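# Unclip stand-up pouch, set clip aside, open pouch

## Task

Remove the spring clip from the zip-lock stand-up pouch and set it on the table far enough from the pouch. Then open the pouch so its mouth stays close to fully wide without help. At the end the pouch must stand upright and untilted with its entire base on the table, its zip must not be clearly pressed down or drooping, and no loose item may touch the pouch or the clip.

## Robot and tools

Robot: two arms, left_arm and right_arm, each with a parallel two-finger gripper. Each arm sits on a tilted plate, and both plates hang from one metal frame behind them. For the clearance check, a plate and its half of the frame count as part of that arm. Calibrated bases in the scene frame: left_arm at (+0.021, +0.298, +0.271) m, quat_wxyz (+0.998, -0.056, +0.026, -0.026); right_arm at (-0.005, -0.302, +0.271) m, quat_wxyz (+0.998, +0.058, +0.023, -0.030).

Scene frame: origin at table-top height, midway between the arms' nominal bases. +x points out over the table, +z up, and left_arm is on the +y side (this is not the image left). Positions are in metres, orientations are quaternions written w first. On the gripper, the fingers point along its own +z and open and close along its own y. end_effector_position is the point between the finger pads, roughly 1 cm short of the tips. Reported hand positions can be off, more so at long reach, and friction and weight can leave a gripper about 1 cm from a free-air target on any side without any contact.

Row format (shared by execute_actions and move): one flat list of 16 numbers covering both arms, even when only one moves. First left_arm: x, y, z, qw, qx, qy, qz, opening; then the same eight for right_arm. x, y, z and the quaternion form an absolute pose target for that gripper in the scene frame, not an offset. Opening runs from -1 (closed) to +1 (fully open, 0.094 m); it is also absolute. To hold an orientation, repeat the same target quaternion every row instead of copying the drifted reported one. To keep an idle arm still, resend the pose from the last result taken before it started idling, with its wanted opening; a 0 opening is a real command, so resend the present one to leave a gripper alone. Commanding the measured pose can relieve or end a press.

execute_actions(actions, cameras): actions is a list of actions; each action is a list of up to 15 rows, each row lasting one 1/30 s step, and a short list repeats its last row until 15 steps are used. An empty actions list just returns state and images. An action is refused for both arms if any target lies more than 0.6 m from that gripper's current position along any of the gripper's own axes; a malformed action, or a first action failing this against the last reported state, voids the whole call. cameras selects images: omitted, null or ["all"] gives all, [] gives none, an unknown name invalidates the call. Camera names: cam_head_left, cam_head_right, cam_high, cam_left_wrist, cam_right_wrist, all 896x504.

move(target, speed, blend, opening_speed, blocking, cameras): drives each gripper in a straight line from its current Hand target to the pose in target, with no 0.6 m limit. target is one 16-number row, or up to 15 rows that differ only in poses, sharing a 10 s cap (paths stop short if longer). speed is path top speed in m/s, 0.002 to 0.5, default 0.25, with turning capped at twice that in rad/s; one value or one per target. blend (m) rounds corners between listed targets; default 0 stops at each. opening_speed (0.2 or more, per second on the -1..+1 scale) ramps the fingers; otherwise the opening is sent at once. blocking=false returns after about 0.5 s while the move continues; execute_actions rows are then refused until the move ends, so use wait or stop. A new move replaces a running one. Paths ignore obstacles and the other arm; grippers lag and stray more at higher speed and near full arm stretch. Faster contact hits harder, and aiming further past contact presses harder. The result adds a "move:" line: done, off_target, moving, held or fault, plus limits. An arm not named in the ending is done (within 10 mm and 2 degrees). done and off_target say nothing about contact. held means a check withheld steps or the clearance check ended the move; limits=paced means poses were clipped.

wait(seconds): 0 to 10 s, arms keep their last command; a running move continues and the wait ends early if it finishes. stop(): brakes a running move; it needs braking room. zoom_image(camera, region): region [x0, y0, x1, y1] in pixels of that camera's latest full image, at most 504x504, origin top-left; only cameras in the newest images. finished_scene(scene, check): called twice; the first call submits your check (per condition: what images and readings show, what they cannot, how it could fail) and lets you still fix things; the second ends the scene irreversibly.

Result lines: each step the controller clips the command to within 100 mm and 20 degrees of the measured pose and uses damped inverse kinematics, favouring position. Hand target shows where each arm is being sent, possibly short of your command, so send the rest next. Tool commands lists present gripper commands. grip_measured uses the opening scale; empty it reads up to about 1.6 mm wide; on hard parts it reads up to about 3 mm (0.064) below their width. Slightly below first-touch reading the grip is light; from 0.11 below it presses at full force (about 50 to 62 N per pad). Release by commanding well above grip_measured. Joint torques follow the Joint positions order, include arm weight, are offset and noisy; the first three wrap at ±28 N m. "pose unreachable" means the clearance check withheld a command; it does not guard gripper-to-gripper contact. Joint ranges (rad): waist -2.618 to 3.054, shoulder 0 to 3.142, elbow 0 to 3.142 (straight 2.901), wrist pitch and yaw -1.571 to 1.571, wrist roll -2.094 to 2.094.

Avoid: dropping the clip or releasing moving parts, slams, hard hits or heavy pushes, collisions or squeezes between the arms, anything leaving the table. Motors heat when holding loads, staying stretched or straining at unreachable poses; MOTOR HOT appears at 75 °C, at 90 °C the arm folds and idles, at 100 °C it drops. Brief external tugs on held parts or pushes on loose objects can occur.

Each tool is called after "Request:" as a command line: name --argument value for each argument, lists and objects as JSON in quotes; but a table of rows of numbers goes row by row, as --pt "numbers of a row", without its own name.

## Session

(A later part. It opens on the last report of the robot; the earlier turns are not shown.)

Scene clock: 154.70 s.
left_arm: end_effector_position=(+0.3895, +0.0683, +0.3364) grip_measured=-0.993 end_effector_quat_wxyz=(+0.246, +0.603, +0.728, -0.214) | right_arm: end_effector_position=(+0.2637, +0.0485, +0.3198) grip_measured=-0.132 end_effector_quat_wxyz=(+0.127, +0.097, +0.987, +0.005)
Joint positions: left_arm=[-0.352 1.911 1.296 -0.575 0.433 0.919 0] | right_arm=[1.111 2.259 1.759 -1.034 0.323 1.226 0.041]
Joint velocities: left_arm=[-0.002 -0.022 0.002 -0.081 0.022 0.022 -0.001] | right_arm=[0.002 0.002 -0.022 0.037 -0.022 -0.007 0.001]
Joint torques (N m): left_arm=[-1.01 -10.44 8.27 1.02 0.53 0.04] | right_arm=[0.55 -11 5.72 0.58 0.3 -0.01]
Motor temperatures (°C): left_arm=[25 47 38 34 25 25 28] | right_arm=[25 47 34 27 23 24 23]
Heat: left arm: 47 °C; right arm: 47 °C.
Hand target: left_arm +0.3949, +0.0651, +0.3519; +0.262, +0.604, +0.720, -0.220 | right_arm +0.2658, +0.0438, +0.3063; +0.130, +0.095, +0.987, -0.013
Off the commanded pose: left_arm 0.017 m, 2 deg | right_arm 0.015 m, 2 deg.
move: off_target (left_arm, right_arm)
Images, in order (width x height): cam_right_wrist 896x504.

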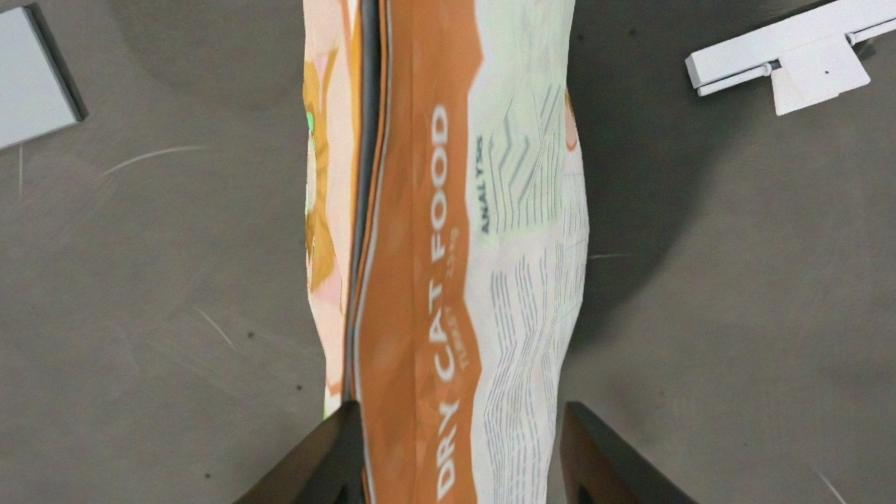

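Request:
move --target '[0.395,0.065,0.352,0.262,0.604,0.720,-0.220,-1,0.2660,0.044,0.2960,0.1299,0.0951,0.9868,-0.0125,-0.13]' --speed 0.03 --cameras '["cam_right_wrist","cam_left_wrist"]'

Request:
zoom_image --camera "cam_right_wrist" --region '[300, 320, 460, 480]'

Scene clock: 155.73 s.
left_arm: end_effector_position=(+0.3895, +0.0683, +0.3364) grip_measured=-0.993 end_effector_quat_wxyz=(+0.246, +0.603, +0.728, -0.214) | right_arm: end_effector_position=(+0.2636, +0.0497, +0.3092) grip_measured=-0.132 end_effector_quat_wxyz=(+0.127, +0.096, +0.987, +0.005)
Joint positions: left_arm=[-0.352 1.911 1.296 -0.575 0.433 0.919 0] | right_arm=[1.11 2.27 1.735 -0.997 0.323 1.224 0.041]
Joint velocities: left_arm=[0.002 -0.007 -0.002 -0.022 -0.007 0.007 -0.001] | right_arm=[0.012 -0.002 -0.002 0.022 0.051 -0.066 0]
Joint torques (N m): left_arm=[-0.99 -10.45 8.27 1.02 0.53 0.05] | right_arm=[0.49 -11.25 5.65 0.57 0.32 -0.02]
Motor temperatures (°C): left_arm=[25 47 38 34 25 25 28] | right_arm=[25 47 34 27 23 24 23]
Heat: left arm: 47 °C; right arm: 47 °C.
Hand target: left_arm +0.3949, +0.0651, +0.3519; +0.262, +0.604, +0.720, -0.220 | right_arm +0.2659, +0.0441, +0.2963; +0.130, +0.095, +0.987, -0.012
Off the commanded pose: left_arm 0.017 m, 2 deg | right_arm 0.015 m, 2 deg.
move: off_target (left_arm, right_arm)
Images, in order (width x height): cam_left_wrist 896x504, cam_right_wrist 896x504.

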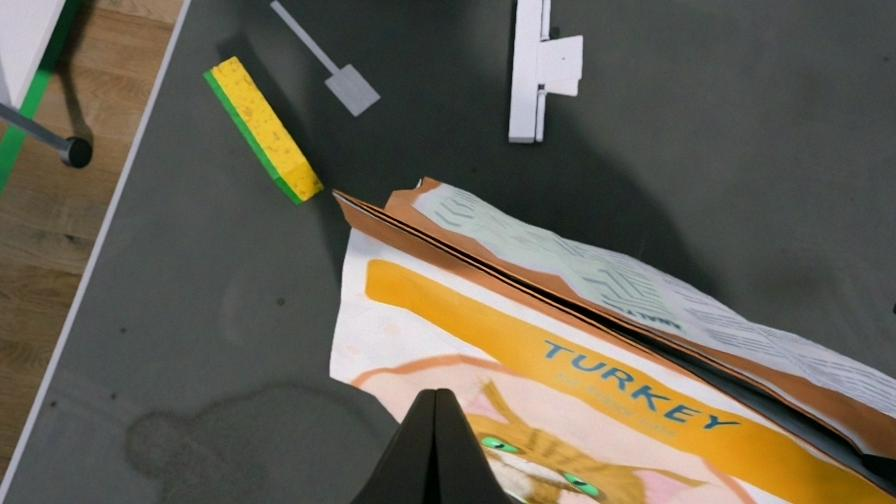

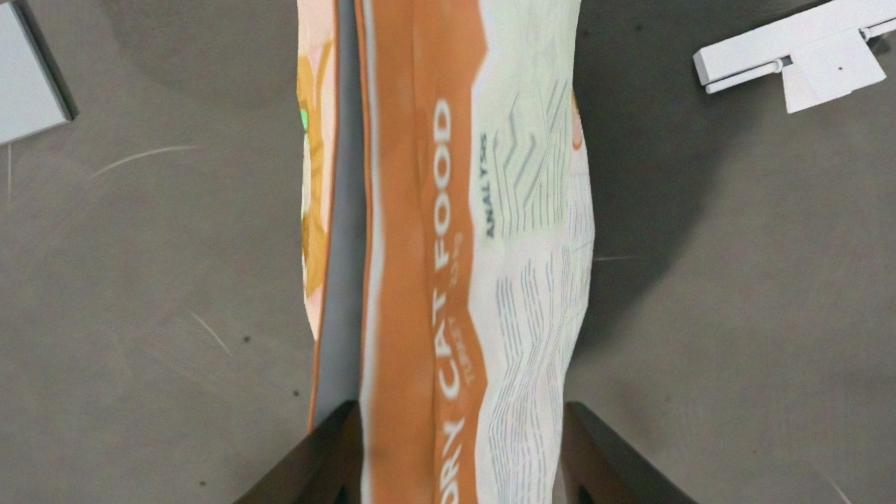

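Scaled by 3.150 from the camera's 896x504 image, which has a finer 1280x720 frame.

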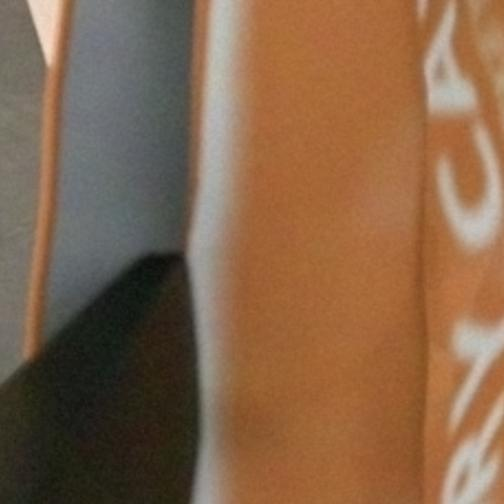

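Request:
move --pt "0.40 0.11 0.40 0.262 0.604 0.720 -0.220 -1 0.2660 0.044 0.2890 0.1299 0.0951 0.9868 -0.0125 -0.13" --pt "0.40 0.22 0.45 0.262 0.604 0.720 -0.220 -1 0.2660 0.044 0.2830 0.1299 0.0951 0.9868 -0.0125 -0.13" --speed 0.08 --cameras '["cam_right_wrist","cam_left_wrist"]'

Scene clock: 159.13 s.
left_arm: end_effector_position=(+0.4003, +0.2212, +0.4337) grip_measured=-0.993 end_effector_quat_wxyz=(+0.244, +0.602, +0.728, -0.220) | right_arm: end_effector_position=(+0.2642, +0.0515, +0.2998) grip_measured=-0.132 end_effector_quat_wxyz=(+0.129, +0.096, +0.987, +0.010)
Joint positions: left_arm=[0.044 1.812 1.643 -1.237 0.55 1.352 0] | right_arm=[1.109 2.276 1.706 -0.95 0.323 1.22 0.041]
Joint velocities: left_arm=[-0.007 -0.012 0.007 -0.022 0.037 -0.022 -0.001] | right_arm=[-0.012 -0.012 0.017 0.037 0.007 0.051 -0.001]
Joint torques (N m): left_arm=[-0.77 -10.04 8.46 0.47 0.64 0.08] | right_arm=[0.35 -10.71 5.5 0.55 0.31 -0.01]
Motor temperatures (°C): left_arm=[25 47 38 33 25 25 28] | right_arm=[25 47 34 27 23 24 23]
Heat: left arm: 47 °C; right arm: 47 °C.
Hand target: left_arm +0.4024, +0.2197, +0.4502; +0.263, +0.603, +0.720, -0.220 | right_arm +0.2657, +0.0437, +0.2833; +0.130, +0.095, +0.987, -0.013
Off the commanded pose: left_arm 0.016 m, 2 deg | right_arm 0.019 m, 3 deg.
move: off_target (left_arm, right_arm)
Images, in order (width x height): cam_left_wrist 896x504, cam_right_wrist 896x504.

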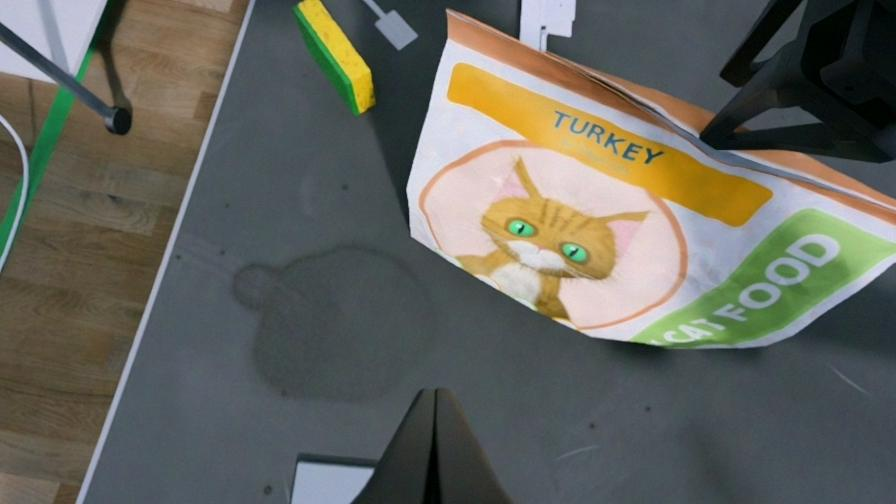

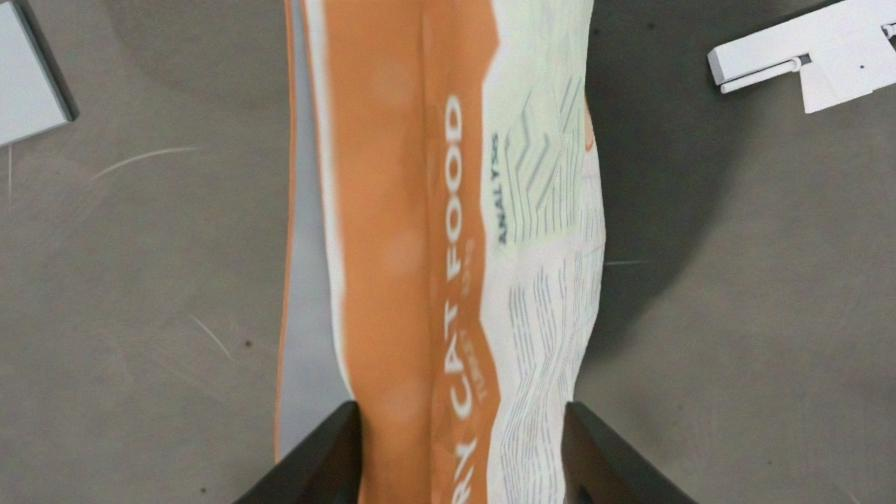

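Request:
move --target '[0.40,0.22,0.45,0.262,0.604,0.720,-0.220,-1,0.2660,0.046,0.2870,0.1299,0.0951,0.9868,-0.0125,-1]' --speed 0.05 --opening_speed 0.3 --cameras '["cam_right_wrist","cam_left_wrist"]'

Scene clock: 162.67 s.
left_arm: end_effector_position=(+0.4001, +0.2212, +0.4337) grip_measured=-0.993 end_effector_quat_wxyz=(+0.244, +0.603, +0.727, -0.220) | right_arm: end_effector_position=(+0.2637, +0.0512, +0.2974) grip_measured=-0.992 end_effector_quat_wxyz=(+0.128, +0.096, +0.987, +0.008)
Joint positions: left_arm=[0.044 1.812 1.643 -1.238 0.551 1.354 0] | right_arm=[1.109 2.282 1.705 -0.95 0.323 1.22 0]
Joint velocities: left_arm=[-0.002 0.002 -0.007 0.007 0.051 -0.007 0] | right_arm=[0.002 -0.002 0.012 0.051 -0.007 -0.022 0.001]
Joint torques (N m): left_arm=[-0.81 -10.82 7.49 0.49 0.6 0.05] | right_arm=[0.57 -10.97 7.23 0.35 0.3 0.01]
Motor temperatures (°C): left_arm=[25 48 38 33 25 25 28] | right_arm=[25 48 34 27 23 24 23]
Heat: left arm: 48 °C; right arm: 48 °C.
Hand target: left_arm +0.3999, +0.2200, +0.4498; +0.262, +0.604, +0.720, -0.220 | right_arm +0.2660, +0.0459, +0.2872; +0.130, +0.095, +0.987, -0.012
Off the commanded pose: left_arm 0.016 m, 2 deg | right_arm 0.012 m, 2 deg.
move: off_target (left_arm, right_arm)
Images, in order (width x height): cam_left_wrist 896x504, cam_right_wrist 896x504.

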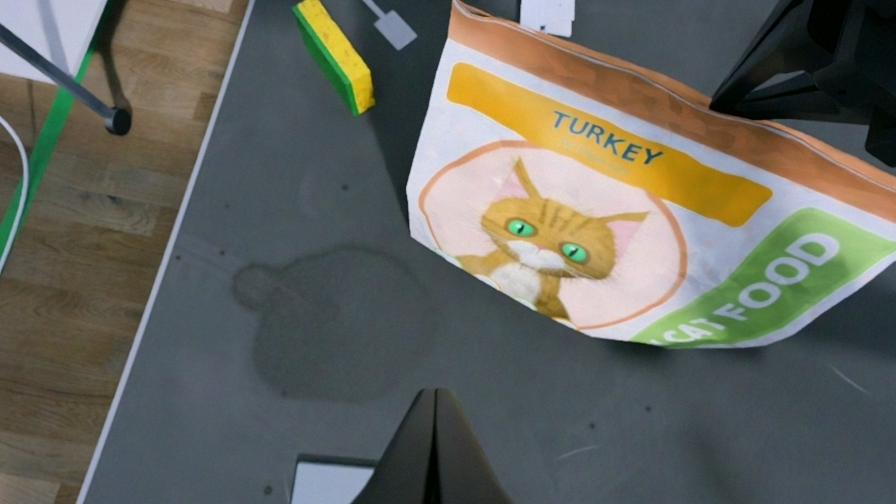

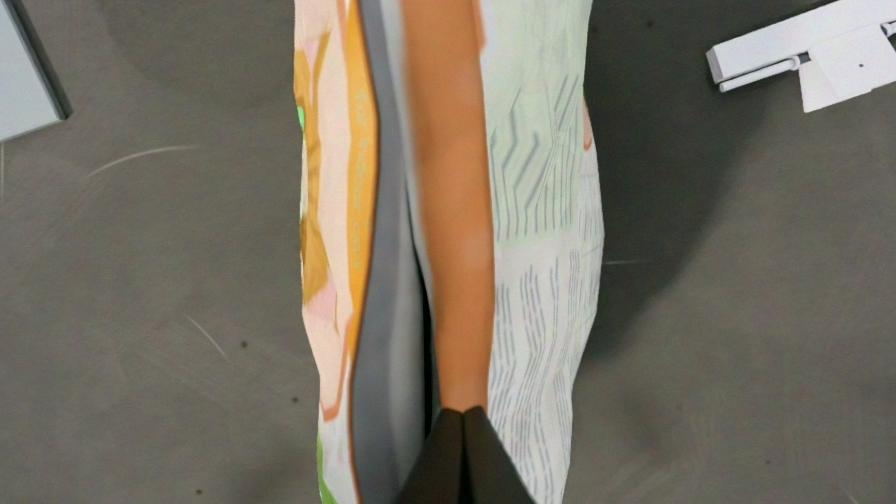

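Request:
move --pt "0.40 0.22 0.45 0.262 0.604 0.720 -0.220 -1 0.2640 0.033 0.304 0.1299 0.0951 0.9868 -0.0125 -1" --pt "0.40 0.22 0.45 0.262 0.604 0.720 -0.220 -1 0.2600 0.010 0.306 0.1299 0.0951 0.9868 -0.0125 -1" --speed 0.035 --cameras '["cam_right_wrist","cam_left_wrist"]'

Scene clock: 164.67 s.
left_arm: end_effector_position=(+0.4001, +0.2212, +0.4337) grip_measured=-0.993 end_effector_quat_wxyz=(+0.244, +0.603, +0.727, -0.220) | right_arm: end_effector_position=(+0.2580, +0.0213, +0.2914) grip_measured=-0.992 end_effector_quat_wxyz=(+0.122, +0.093, +0.988, -0.008)
Joint positions: left_arm=[0.044 1.812 1.643 -1.238 0.551 1.354 0] | right_arm=[1.084 2.207 1.566 -0.913 0.323 1.196 0]
Joint velocities: left_arm=[-0.002 -0.007 -0.002 -0.051 0.022 0.007 0] | right_arm=[-0.007 0.007 -0.007 0.007 -0.037 0.007 0]
Joint torques (N m): left_arm=[-0.81 -10.8 7.5 0.49 0.6 0.05] | right_arm=[0.28 -16.54 5.24 0.08 0.29 -0.02]
Motor temperatures (°C): left_arm=[25 48 38 33 25 25 28] | right_arm=[25 49 34 27 23 24 23]
Heat: left arm: 48 °C; right arm: 49 °C.
Hand target: left_arm +0.4000, +0.2200, +0.4498; +0.262, +0.604, +0.720, -0.220 | right_arm +0.2608, +0.0104, +0.3054; +0.130, +0.095, +0.987, -0.013
Off the commanded pose: left_arm 0.016 m, 2 deg | right_arm 0.019 m, 1 deg.
move: off_target (left_arm, right_arm)
Images, in order (width x height): cam_left_wrist 896x504, cam_right_wrist 896x504.

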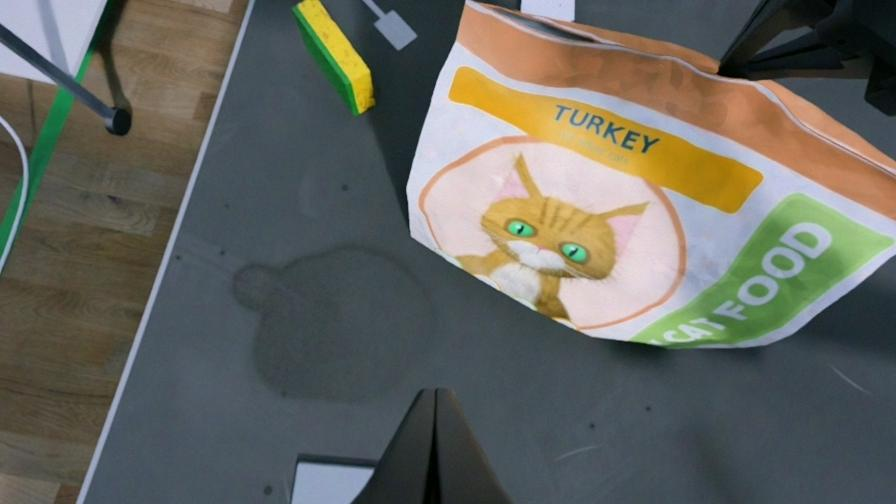

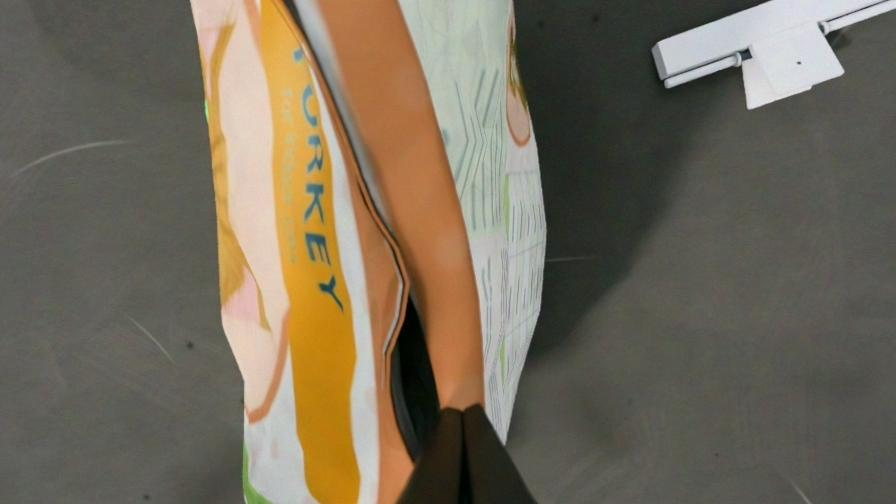

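Request:
move --pt "0.40 0.22 0.45 0.262 0.604 0.720 -0.220 -1 0.2580 -0.010 0.316 0.1299 0.0951 0.9868 -0.0125 -1" --pt "0.40 0.22 0.45 0.262 0.604 0.720 -0.220 -1 0.2560 -0.025 0.316 0.1299 0.0951 0.9868 -0.0125 -1" --speed 0.035 --cameras '["cam_right_wrist","cam_left_wrist"]'

Scene clock: 166.47 s.
left_arm: end_effector_position=(+0.4001, +0.2212, +0.4337) grip_measured=-0.993 end_effector_quat_wxyz=(+0.244, +0.603, +0.727, -0.220) | right_arm: end_effector_position=(+0.2540, -0.0155, +0.3026) grip_measured=-0.992 end_effector_quat_wxyz=(+0.119, +0.093, +0.988, -0.011)
Joint positions: left_arm=[0.044 1.812 1.643 -1.238 0.551 1.354 0] | right_arm=[1.045 2.073 1.417 -0.892 0.322 1.156 0]
Joint velocities: left_arm=[0.017 -0.012 0.002 -0.022 0.037 -0.037 0.001] | right_arm=[-0.002 0.002 -0.017 -0.037 -0.007 0.066 0]
Joint torques (N m): left_arm=[-0.8 -10.81 7.47 0.49 0.6 0.05] | right_arm=[0.27 -15.24 5.31 0.17 0.31 -0.03]
Motor temperatures (°C): left_arm=[25 48 38 33 25 25 28] | right_arm=[25 50 34 27 23 24 23]
Heat: left arm: 48 °C; right arm: 50 °C.
Hand target: left_arm +0.4000, +0.2200, +0.4498; +0.262, +0.604, +0.720, -0.220 | right_arm +0.2570, -0.0247, +0.3157; +0.130, +0.095, +0.987, -0.013
Off the commanded pose: left_arm 0.016 m, 2 deg | right_arm 0.017 m, 1 deg.
move: off_target (left_arm, right_arm)
Images, in order (width x height): cam_left_wrist 896x504, cam_right_wrist 896x504.

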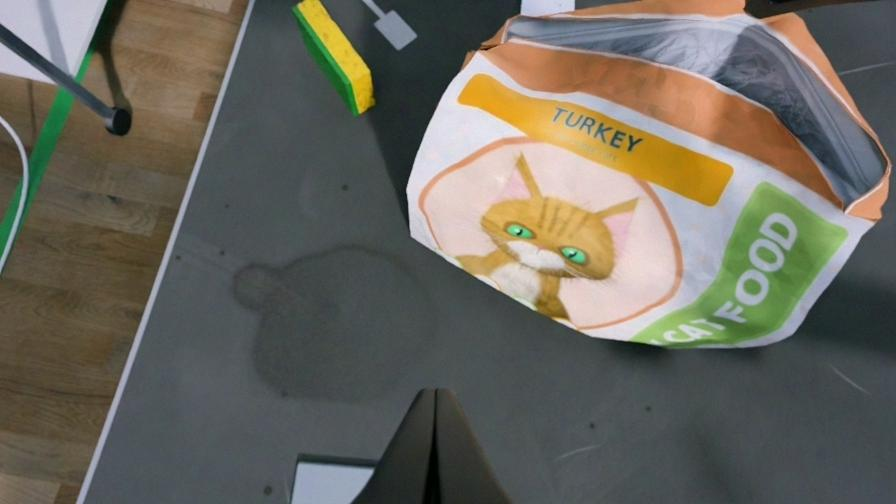

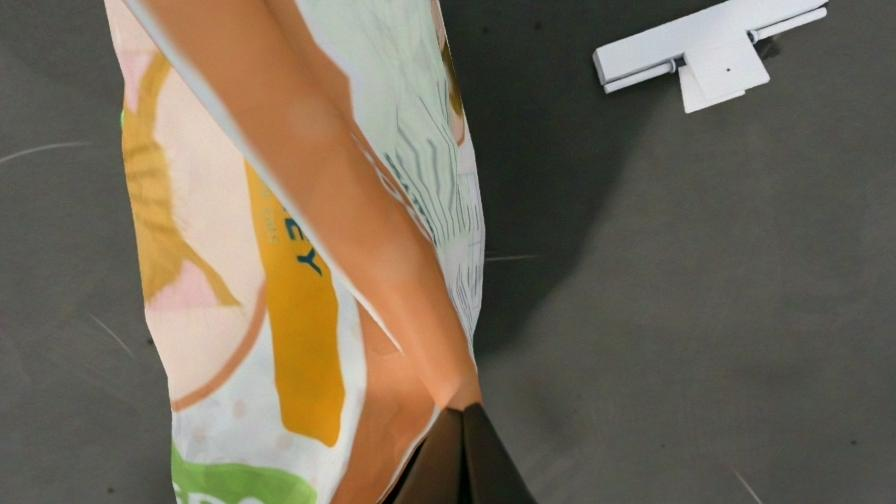

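Request:
move --pt "0.40 0.22 0.45 0.262 0.604 0.720 -0.220 -1 0.2580 -0.040 0.316 0.1299 0.0951 0.9868 -0.0125 -1" --pt "0.40 0.22 0.45 0.262 0.604 0.720 -0.220 -1 0.2570 -0.055 0.314 0.1299 0.0951 0.9868 -0.0125 -1" --speed 0.035 --cameras '["cam_head_right","cam_left_wrist"]'

Scene clock: 168.10 s.
left_arm: end_effector_position=(+0.4001, +0.2212, +0.4337) grip_measured=-0.993 end_effector_quat_wxyz=(+0.244, +0.603, +0.727, -0.220) | right_arm: end_effector_position=(+0.2526, -0.0356, +0.2998) grip_measured=-0.992 end_effector_quat_wxyz=(+0.112, +0.092, +0.989, +0.006)
Joint positions: left_arm=[0.044 1.812 1.643 -1.238 0.551 1.354 0] | right_arm=[1.003 1.989 1.293 -0.815 0.289 1.106 0]
Joint velocities: left_arm=[-0.002 -0.002 0.012 -0.022 -0.037 0.007 0.001] | right_arm=[-0.017 -0.002 -0.002 0.051 -0.051 -0.051 0]
Joint torques (N m): left_arm=[-0.84 -10.82 7.46 0.49 0.6 0.03] | right_arm=[-0.28 -14.76 5.24 -0.02 0.58 -0.04]
Motor temperatures (°C): left_arm=[25 48 37 33 25 25 28] | right_arm=[25 50 34 27 23 24 23]
Heat: left arm: 48 °C; right arm: 50 °C.
Hand target: left_arm +0.4000, +0.2200, +0.4498; +0.262, +0.604, +0.720, -0.220 | right_arm +0.2576, -0.0542, +0.3130; +0.129, +0.095, +0.987, -0.013
Off the commanded pose: left_arm 0.016 m, 2 deg | right_arm 0.024 m, 3 deg.
move: off_target (left_arm, right_arm)
Images, in order (width x height): cam_head_right 896x504, cam_left_wrist 896x504.

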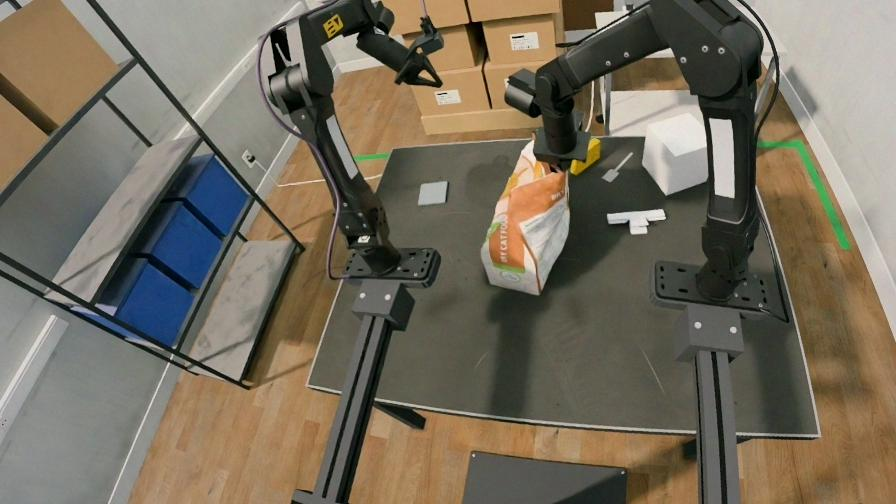

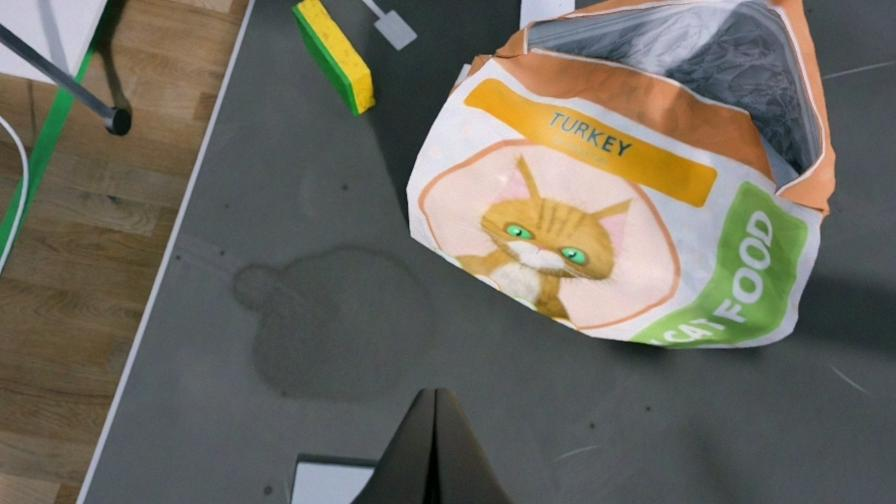

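Request:
move --pt "0.40 0.22 0.45 0.262 0.604 0.720 -0.220 -1 0.2590 -0.070 0.316 0.1299 0.0951 0.9868 -0.0125 -1" --pt "0.40 0.22 0.45 0.262 0.604 0.720 -0.220 -1 0.2590 -0.080 0.316 0.1299 0.0951 0.9868 -0.0125 -1" --speed 0.035 --cameras '["cam_head_right","cam_left_wrist","cam_right_wrist"]'

Scene clock: 169.70 s.
left_arm: end_effector_position=(+0.4001, +0.2212, +0.4337) grip_measured=-0.993 end_effector_quat_wxyz=(+0.244, +0.603, +0.727, -0.220) | right_arm: end_effector_position=(+0.2573, -0.0603, +0.3031) grip_measured=-0.992 end_effector_quat_wxyz=(+0.114, +0.093, +0.989, +0.009)
Joint positions: left_arm=[0.044 1.812 1.643 -1.238 0.551 1.354 0] | right_arm=[0.95 1.913 1.212 -0.787 0.285 1.052 0]
Joint velocities: left_arm=[0.002 -0.007 -0.002 -0.022 0.037 -0.022 -0.001] | right_arm=[-0.007 0.012 -0.012 0.066 -0.11 0.051 0.001]
Joint torques (N m): left_arm=[-0.79 -10.81 7.49 0.48 0.6 0.05] | right_arm=[-0.05 -14 5.31 -0.03 0.59 -0.05]
Motor temperatures (°C): left_arm=[25 48 37 33 25 25 28] | right_arm=[25 50 34 27 23 24 23]
Heat: left arm: 48 °C; right arm: 50 °C.
Hand target: left_arm +0.4000, +0.2200, +0.4498; +0.262, +0.604, +0.720, -0.220 | right_arm +0.2598, -0.0791, +0.3154; +0.129, +0.095, +0.987, -0.012
Off the commanded pose: left_arm 0.016 m, 2 deg | right_arm 0.024 m, 3 deg.
move: off_target (left_arm, right_arm)
Images, in order (width x height): cam_head_right 896x504, cam_left_wrist 896x504, cam_right_wrist 896x504.

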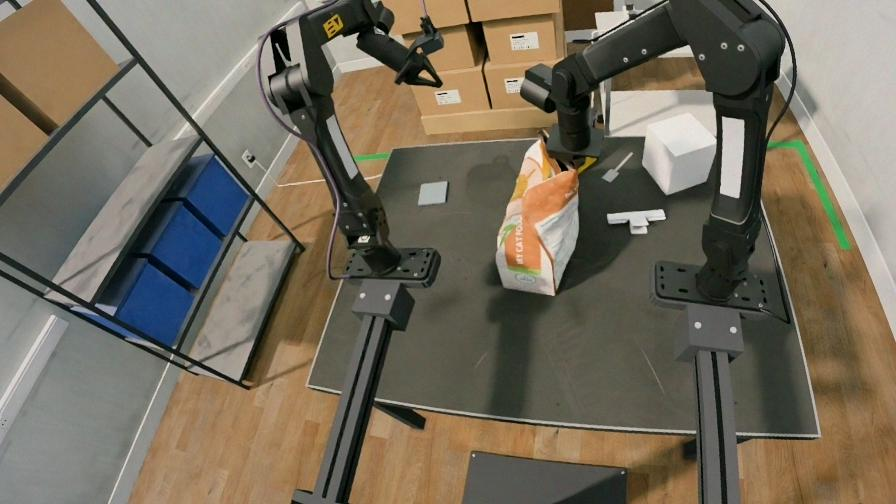

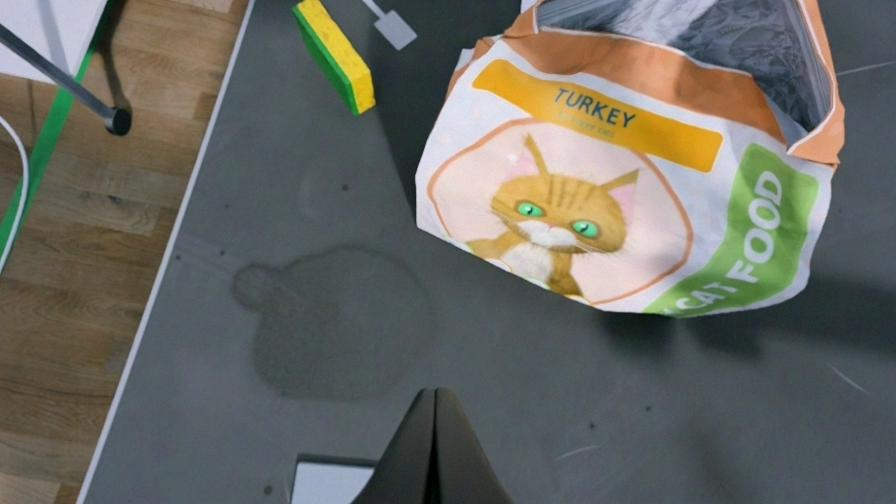

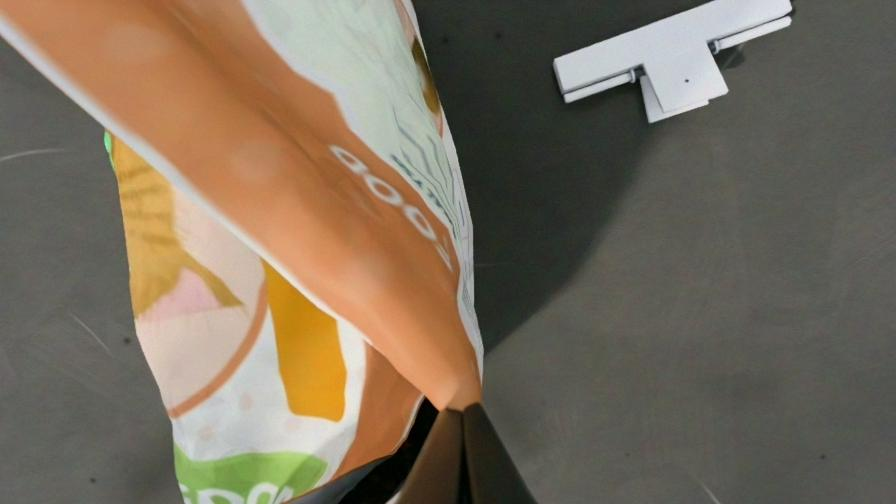

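Request:
move --target '[0.40,0.22,0.45,0.262,0.604,0.720,-0.220,-1,0.2590,-0.068,0.314,0.1299,0.0951,0.9868,-0.0125,0.2]' --speed 0.03 --opening_speed 0.4 --cameras '["cam_left_wrist","cam_right_wrist"]'

Scene clock: 173.27 s.
left_arm: end_effector_position=(+0.4001, +0.2212, +0.4337) grip_measured=-0.993 end_effector_quat_wxyz=(+0.244, +0.603, +0.727, -0.220) | right_arm: end_effector_position=(+0.2545, -0.0696, +0.3033) grip_measured=+0.198 end_effector_quat_wxyz=(+0.117, +0.094, +0.989, -0.014)
Joint positions: left_arm=[0.044 1.812 1.643 -1.238 0.551 1.354 0] | right_arm=[0.956 1.913 1.212 -0.825 0.317 1.065 0.056]
Joint velocities: left_arm=[-0.017 0.017 0.022 -0.066 -0.022 -0.037 0] | right_arm=[0.002 -0.002 -0.002 0.066 0.007 -0.022 0]
Joint torques (N m): left_arm=[-0.84 -10.81 7.45 0.48 0.6 0.05] | right_arm=[1.22 -10.88 8.28 0.24 0.3 0.06]
Motor temperatures (°C): left_arm=[25 48 37 32 25 25 28] | right_arm=[25 50 34 27 23 24 23]
Heat: left arm: 48 °C; right arm: 50 °C.
Hand target: left_arm +0.4000, +0.2200, +0.4498; +0.262, +0.604, +0.720, -0.220 | right_arm +0.2590, -0.0680, +0.3140; +0.130, +0.095, +0.987, -0.012
Off the commanded pose: left_arm 0.016 m, 2 deg | right_arm 0.012 m, 2 deg.
move: off_target (left_arm, right_arm)
Images, in order (width x height): cam_left_wrist 896x504, cam_right_wrist 896x504.

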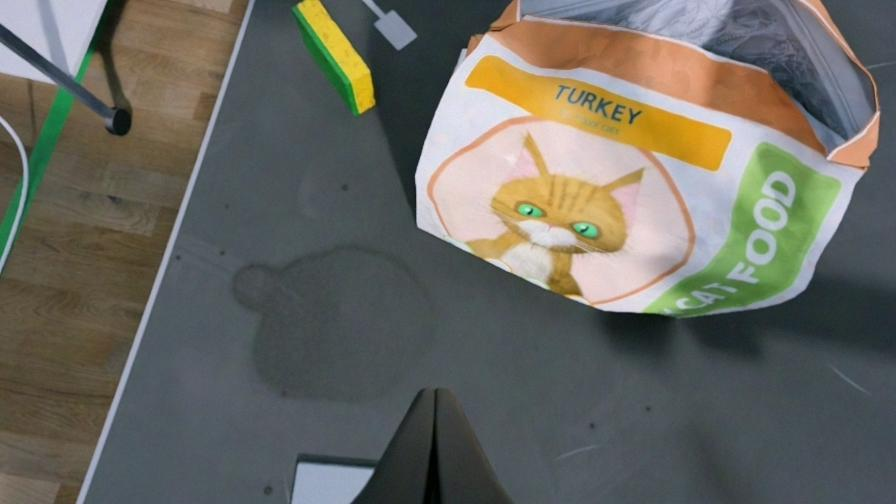

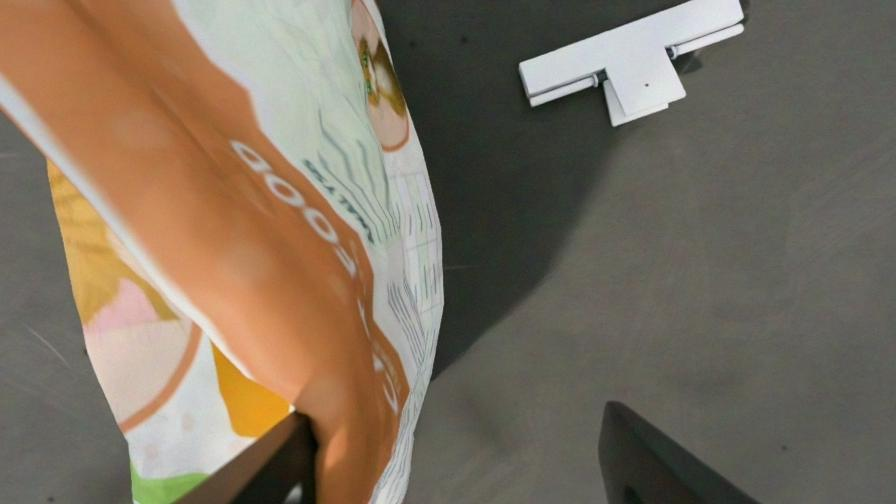

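Lift straight up and get an overhead view.

Request:
move --pt "0.40 0.22 0.45 0.262 0.604 0.720 -0.220 -1 0.2560 -0.066 0.40 0.1299 0.0951 0.9868 -0.0125 0.2" --pt "0.40 0.22 0.45 0.262 0.604 0.720 -0.220 -1 0.2600 -0.10 0.56 0.19 0.029 0.979 0.071 0.2" --speed 0.08 --cameras '[]'

Request:
wait --seconds 2

Scene clock: 177.30 s.
left_arm: end_effector_position=(+0.4001, +0.2212, +0.4337) grip_measured=-0.993 end_effector_quat_wxyz=(+0.244, +0.603, +0.727, -0.220) | right_arm: end_effector_position=(+0.2596, -0.0954, +0.5475) grip_measured=+0.198 end_effector_quat_wxyz=(+0.180, +0.027, +0.981, +0.060)
Joint positions: left_arm=[0.044 1.812 1.643 -1.238 0.551 1.354 0] | right_arm=[0.974 1.707 1.93 -1.535 0.319 0.903 0.056]
Joint velocities: left_arm=[-0.002 -0.022 0.022 0.022 0.022 -0.081 0] | right_arm=[-0.017 0.002 -0.012 0.007 -0.007 -0.051 -0.001]
Joint torques (N m): left_arm=[-0.83 -10.85 7.47 0.48 0.6 0.04] | right_arm=[0.28 -9.51 8.09 0.78 0.12 -0.04]
Motor temperatures (°C): left_arm=[25 48 37 32 25 25 28] | right_arm=[25 50 34 27 23 24 23]
Heat: left arm: 48 °C; right arm: 50 °C.
Hand target: left_arm +0.4000, +0.2200, +0.4498; +0.262, +0.604, +0.720, -0.220 | right_arm +0.2589, -0.1014, +0.5597; +0.190, +0.030, +0.979, +0.071
Off the commanded pose: left_arm 0.016 m, 2 deg | right_arm 0.013 m, 2 deg.
move: off_target (left_arm, right_arm)
No camera images: "cameras" was empty.

Scene clock: 179.30 s.
left_arm: end_effector_position=(+0.4001, +0.2212, +0.4337) grip_measured=-0.993 end_effector_quat_wxyz=(+0.244, +0.603, +0.727, -0.220) | right_arm: end_effector_position=(+0.2594, -0.0956, +0.5474) grip_measured=+0.198 end_effector_quat_wxyz=(+0.180, +0.026, +0.981, +0.060)
Joint positions: left_arm=[0.044 1.812 1.643 -1.238 0.551 1.354 0] | right_arm=[0.974 1.707 1.93 -1.536 0.319 0.902 0.056]
Joint velocities: left_arm=[0.002 0.017 0.017 -0.022 0.007 -0.022 -0.001] | right_arm=[-0.012 -0.012 0.007 -0.037 0.022 -0.037 -0.001]
Joint torques (N m): left_arm=[-0.81 -10.82 7.47 0.48 0.61 0.06] | right_arm=[0.27 -9.52 8.09 0.79 0.11 -0.02]
Motor temperatures (°C): left_arm=[25 49 37 32 25 25 28] | right_arm=[25 50 34 27 23 24 23]
Heat: left arm: 49 °C; right arm: 50 °C.
Hand target: left_arm +0.4000, +0.2200, +0.4498; +0.262, +0.604, +0.720, -0.220 | right_arm +0.2589, -0.1014, +0.5597; +0.190, +0.029, +0.979, +0.071
Tool commands: left_gripper/opening=-1.0 right_gripper/opening=+0.2
Off the commanded pose: left_arm 0.016 m, 2 deg | right_arm 0.013 m, 2 deg.
wait: 2.00 s; at rest by 0.17 s

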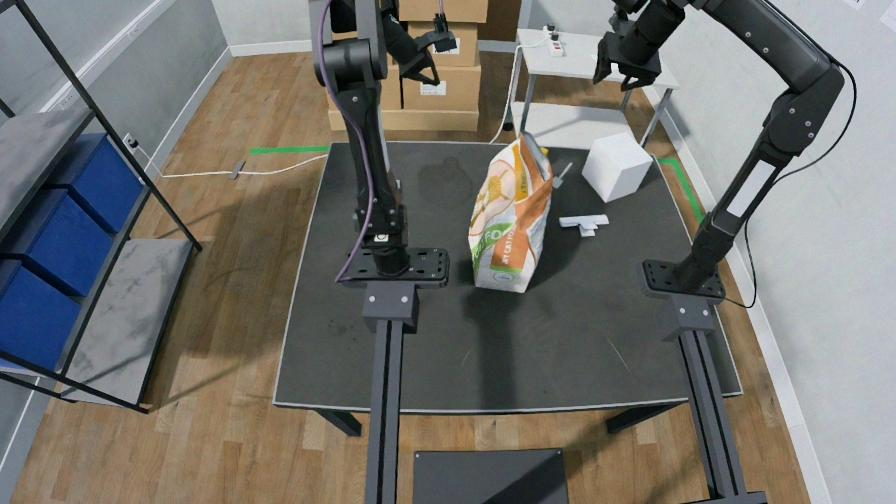

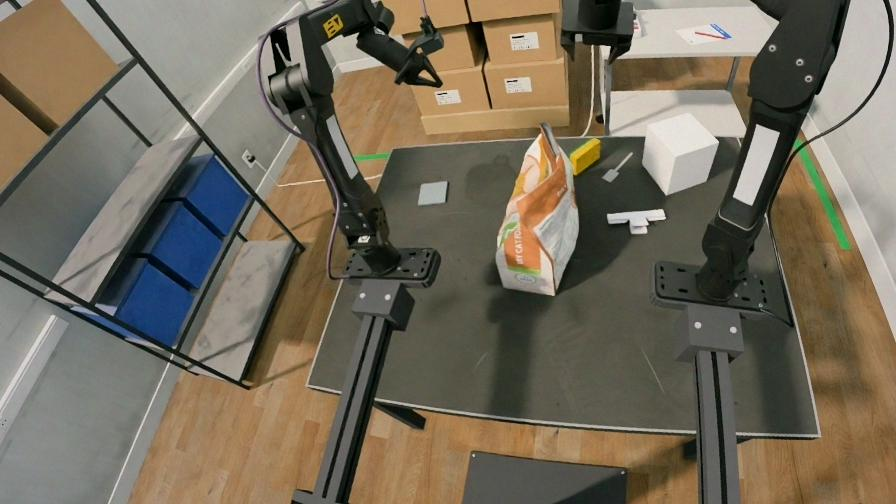

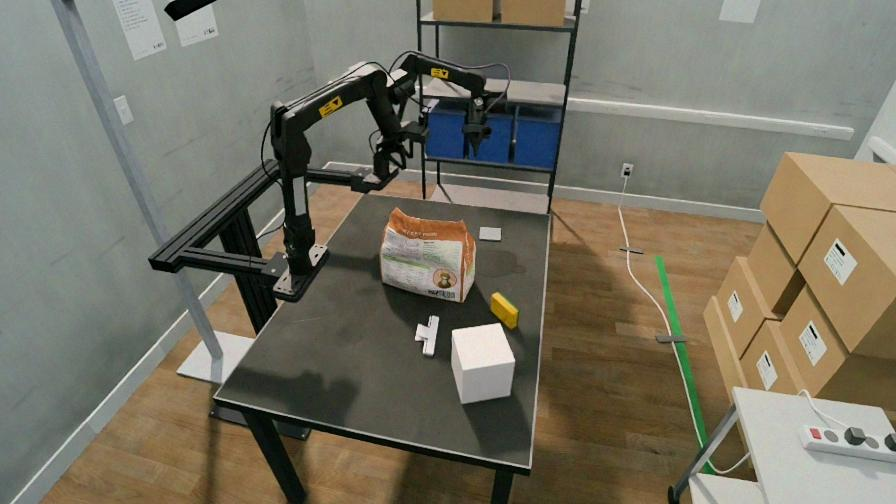

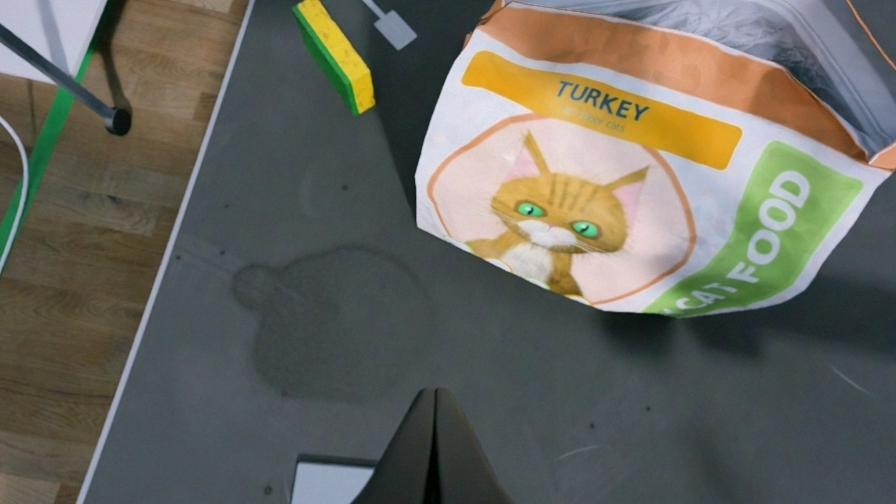

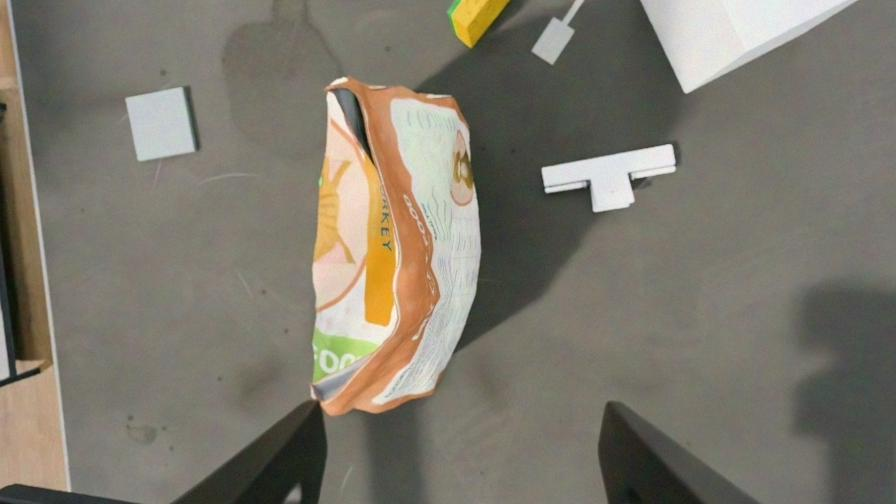

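Request:
move --target '[0.40,0.25,0.48,0.262,0.604,0.720,-0.220,-1,0.2600,0.0,0.57,0.1299,0.0951,0.9868,-0.0125,0.2]' --speed 0.1 --cameras '["cam_right_wrist","cam_left_wrist"]'

Scene clock: 181.60 s.
left_arm: end_effector_position=(+0.3983, +0.2517, +0.4731) grip_measured=-0.993 end_effector_quat_wxyz=(+0.253, +0.606, +0.724, -0.212) | right_arm: end_effector_position=(+0.2560, -0.0019, +0.5677) grip_measured=+0.198 end_effector_quat_wxyz=(+0.200, +0.076, +0.970, +0.119)
Joint positions: left_arm=[0.12 1.817 1.819 -1.431 0.561 1.445 0] | right_arm=[1.136 1.973 2.295 -1.573 0.352 1.146 0.056]
Joint velocities: left_arm=[0.012 -0.002 -0.027 -0.007 0.037 0.051 0] | right_arm=[-0.017 -0.002 -0.012 -0.037 -0.022 0.007 -0.001]
Joint torques (N m): left_arm=[-0.54 -7.88 8.23 0.39 0.65 0.08] | right_arm=[1.14 -8.59 7.91 1 0.32 0.05]
Motor temperatures (°C): left_arm=[25 48 37 32 25 25 28] | right_arm=[25 49 35 27 23 24 23]
Heat: left arm: 48 °C; right arm: 49 °C.
Hand target: left_arm +0.4007, +0.2503, +0.4800; +0.263, +0.604, +0.720, -0.219 | right_arm +0.2582, -0.0003, +0.5689; +0.208, +0.077, +0.968, +0.115
Off the commanded pose: left_arm 0.007 m, 2 deg | right_arm 0.005 m, 17 deg.
joint sent to its limit (right arm) — joint 4 (wrist pitch), lower limit. The joint targets are off in orientation, not in position.
move: off_target (right_arm)
Images, in order (width x height): cam_left_wrist 896x504, cam_right_wrist 896x504.

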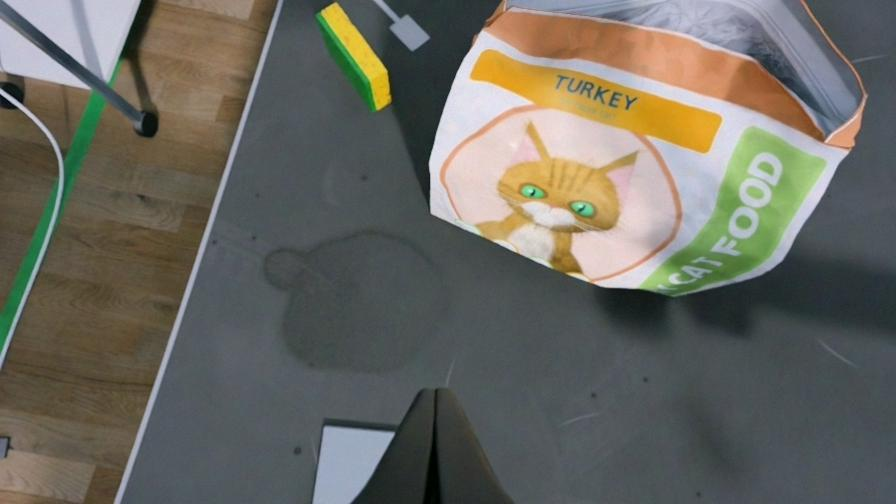

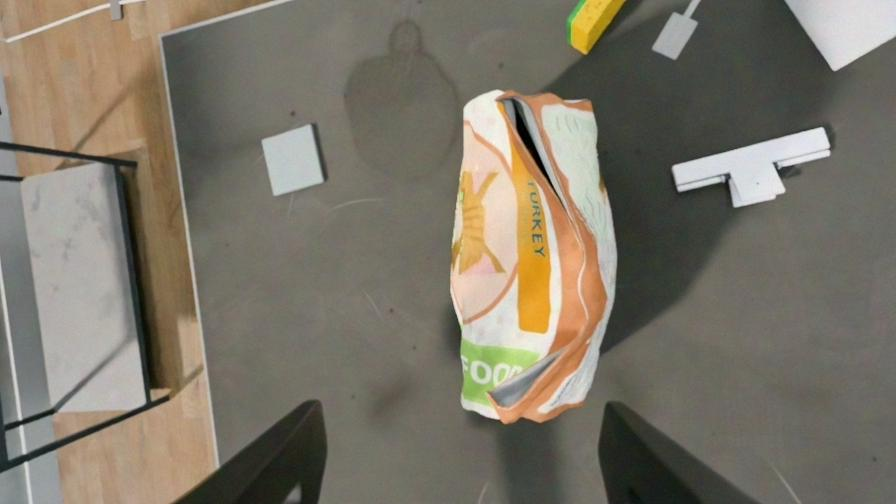

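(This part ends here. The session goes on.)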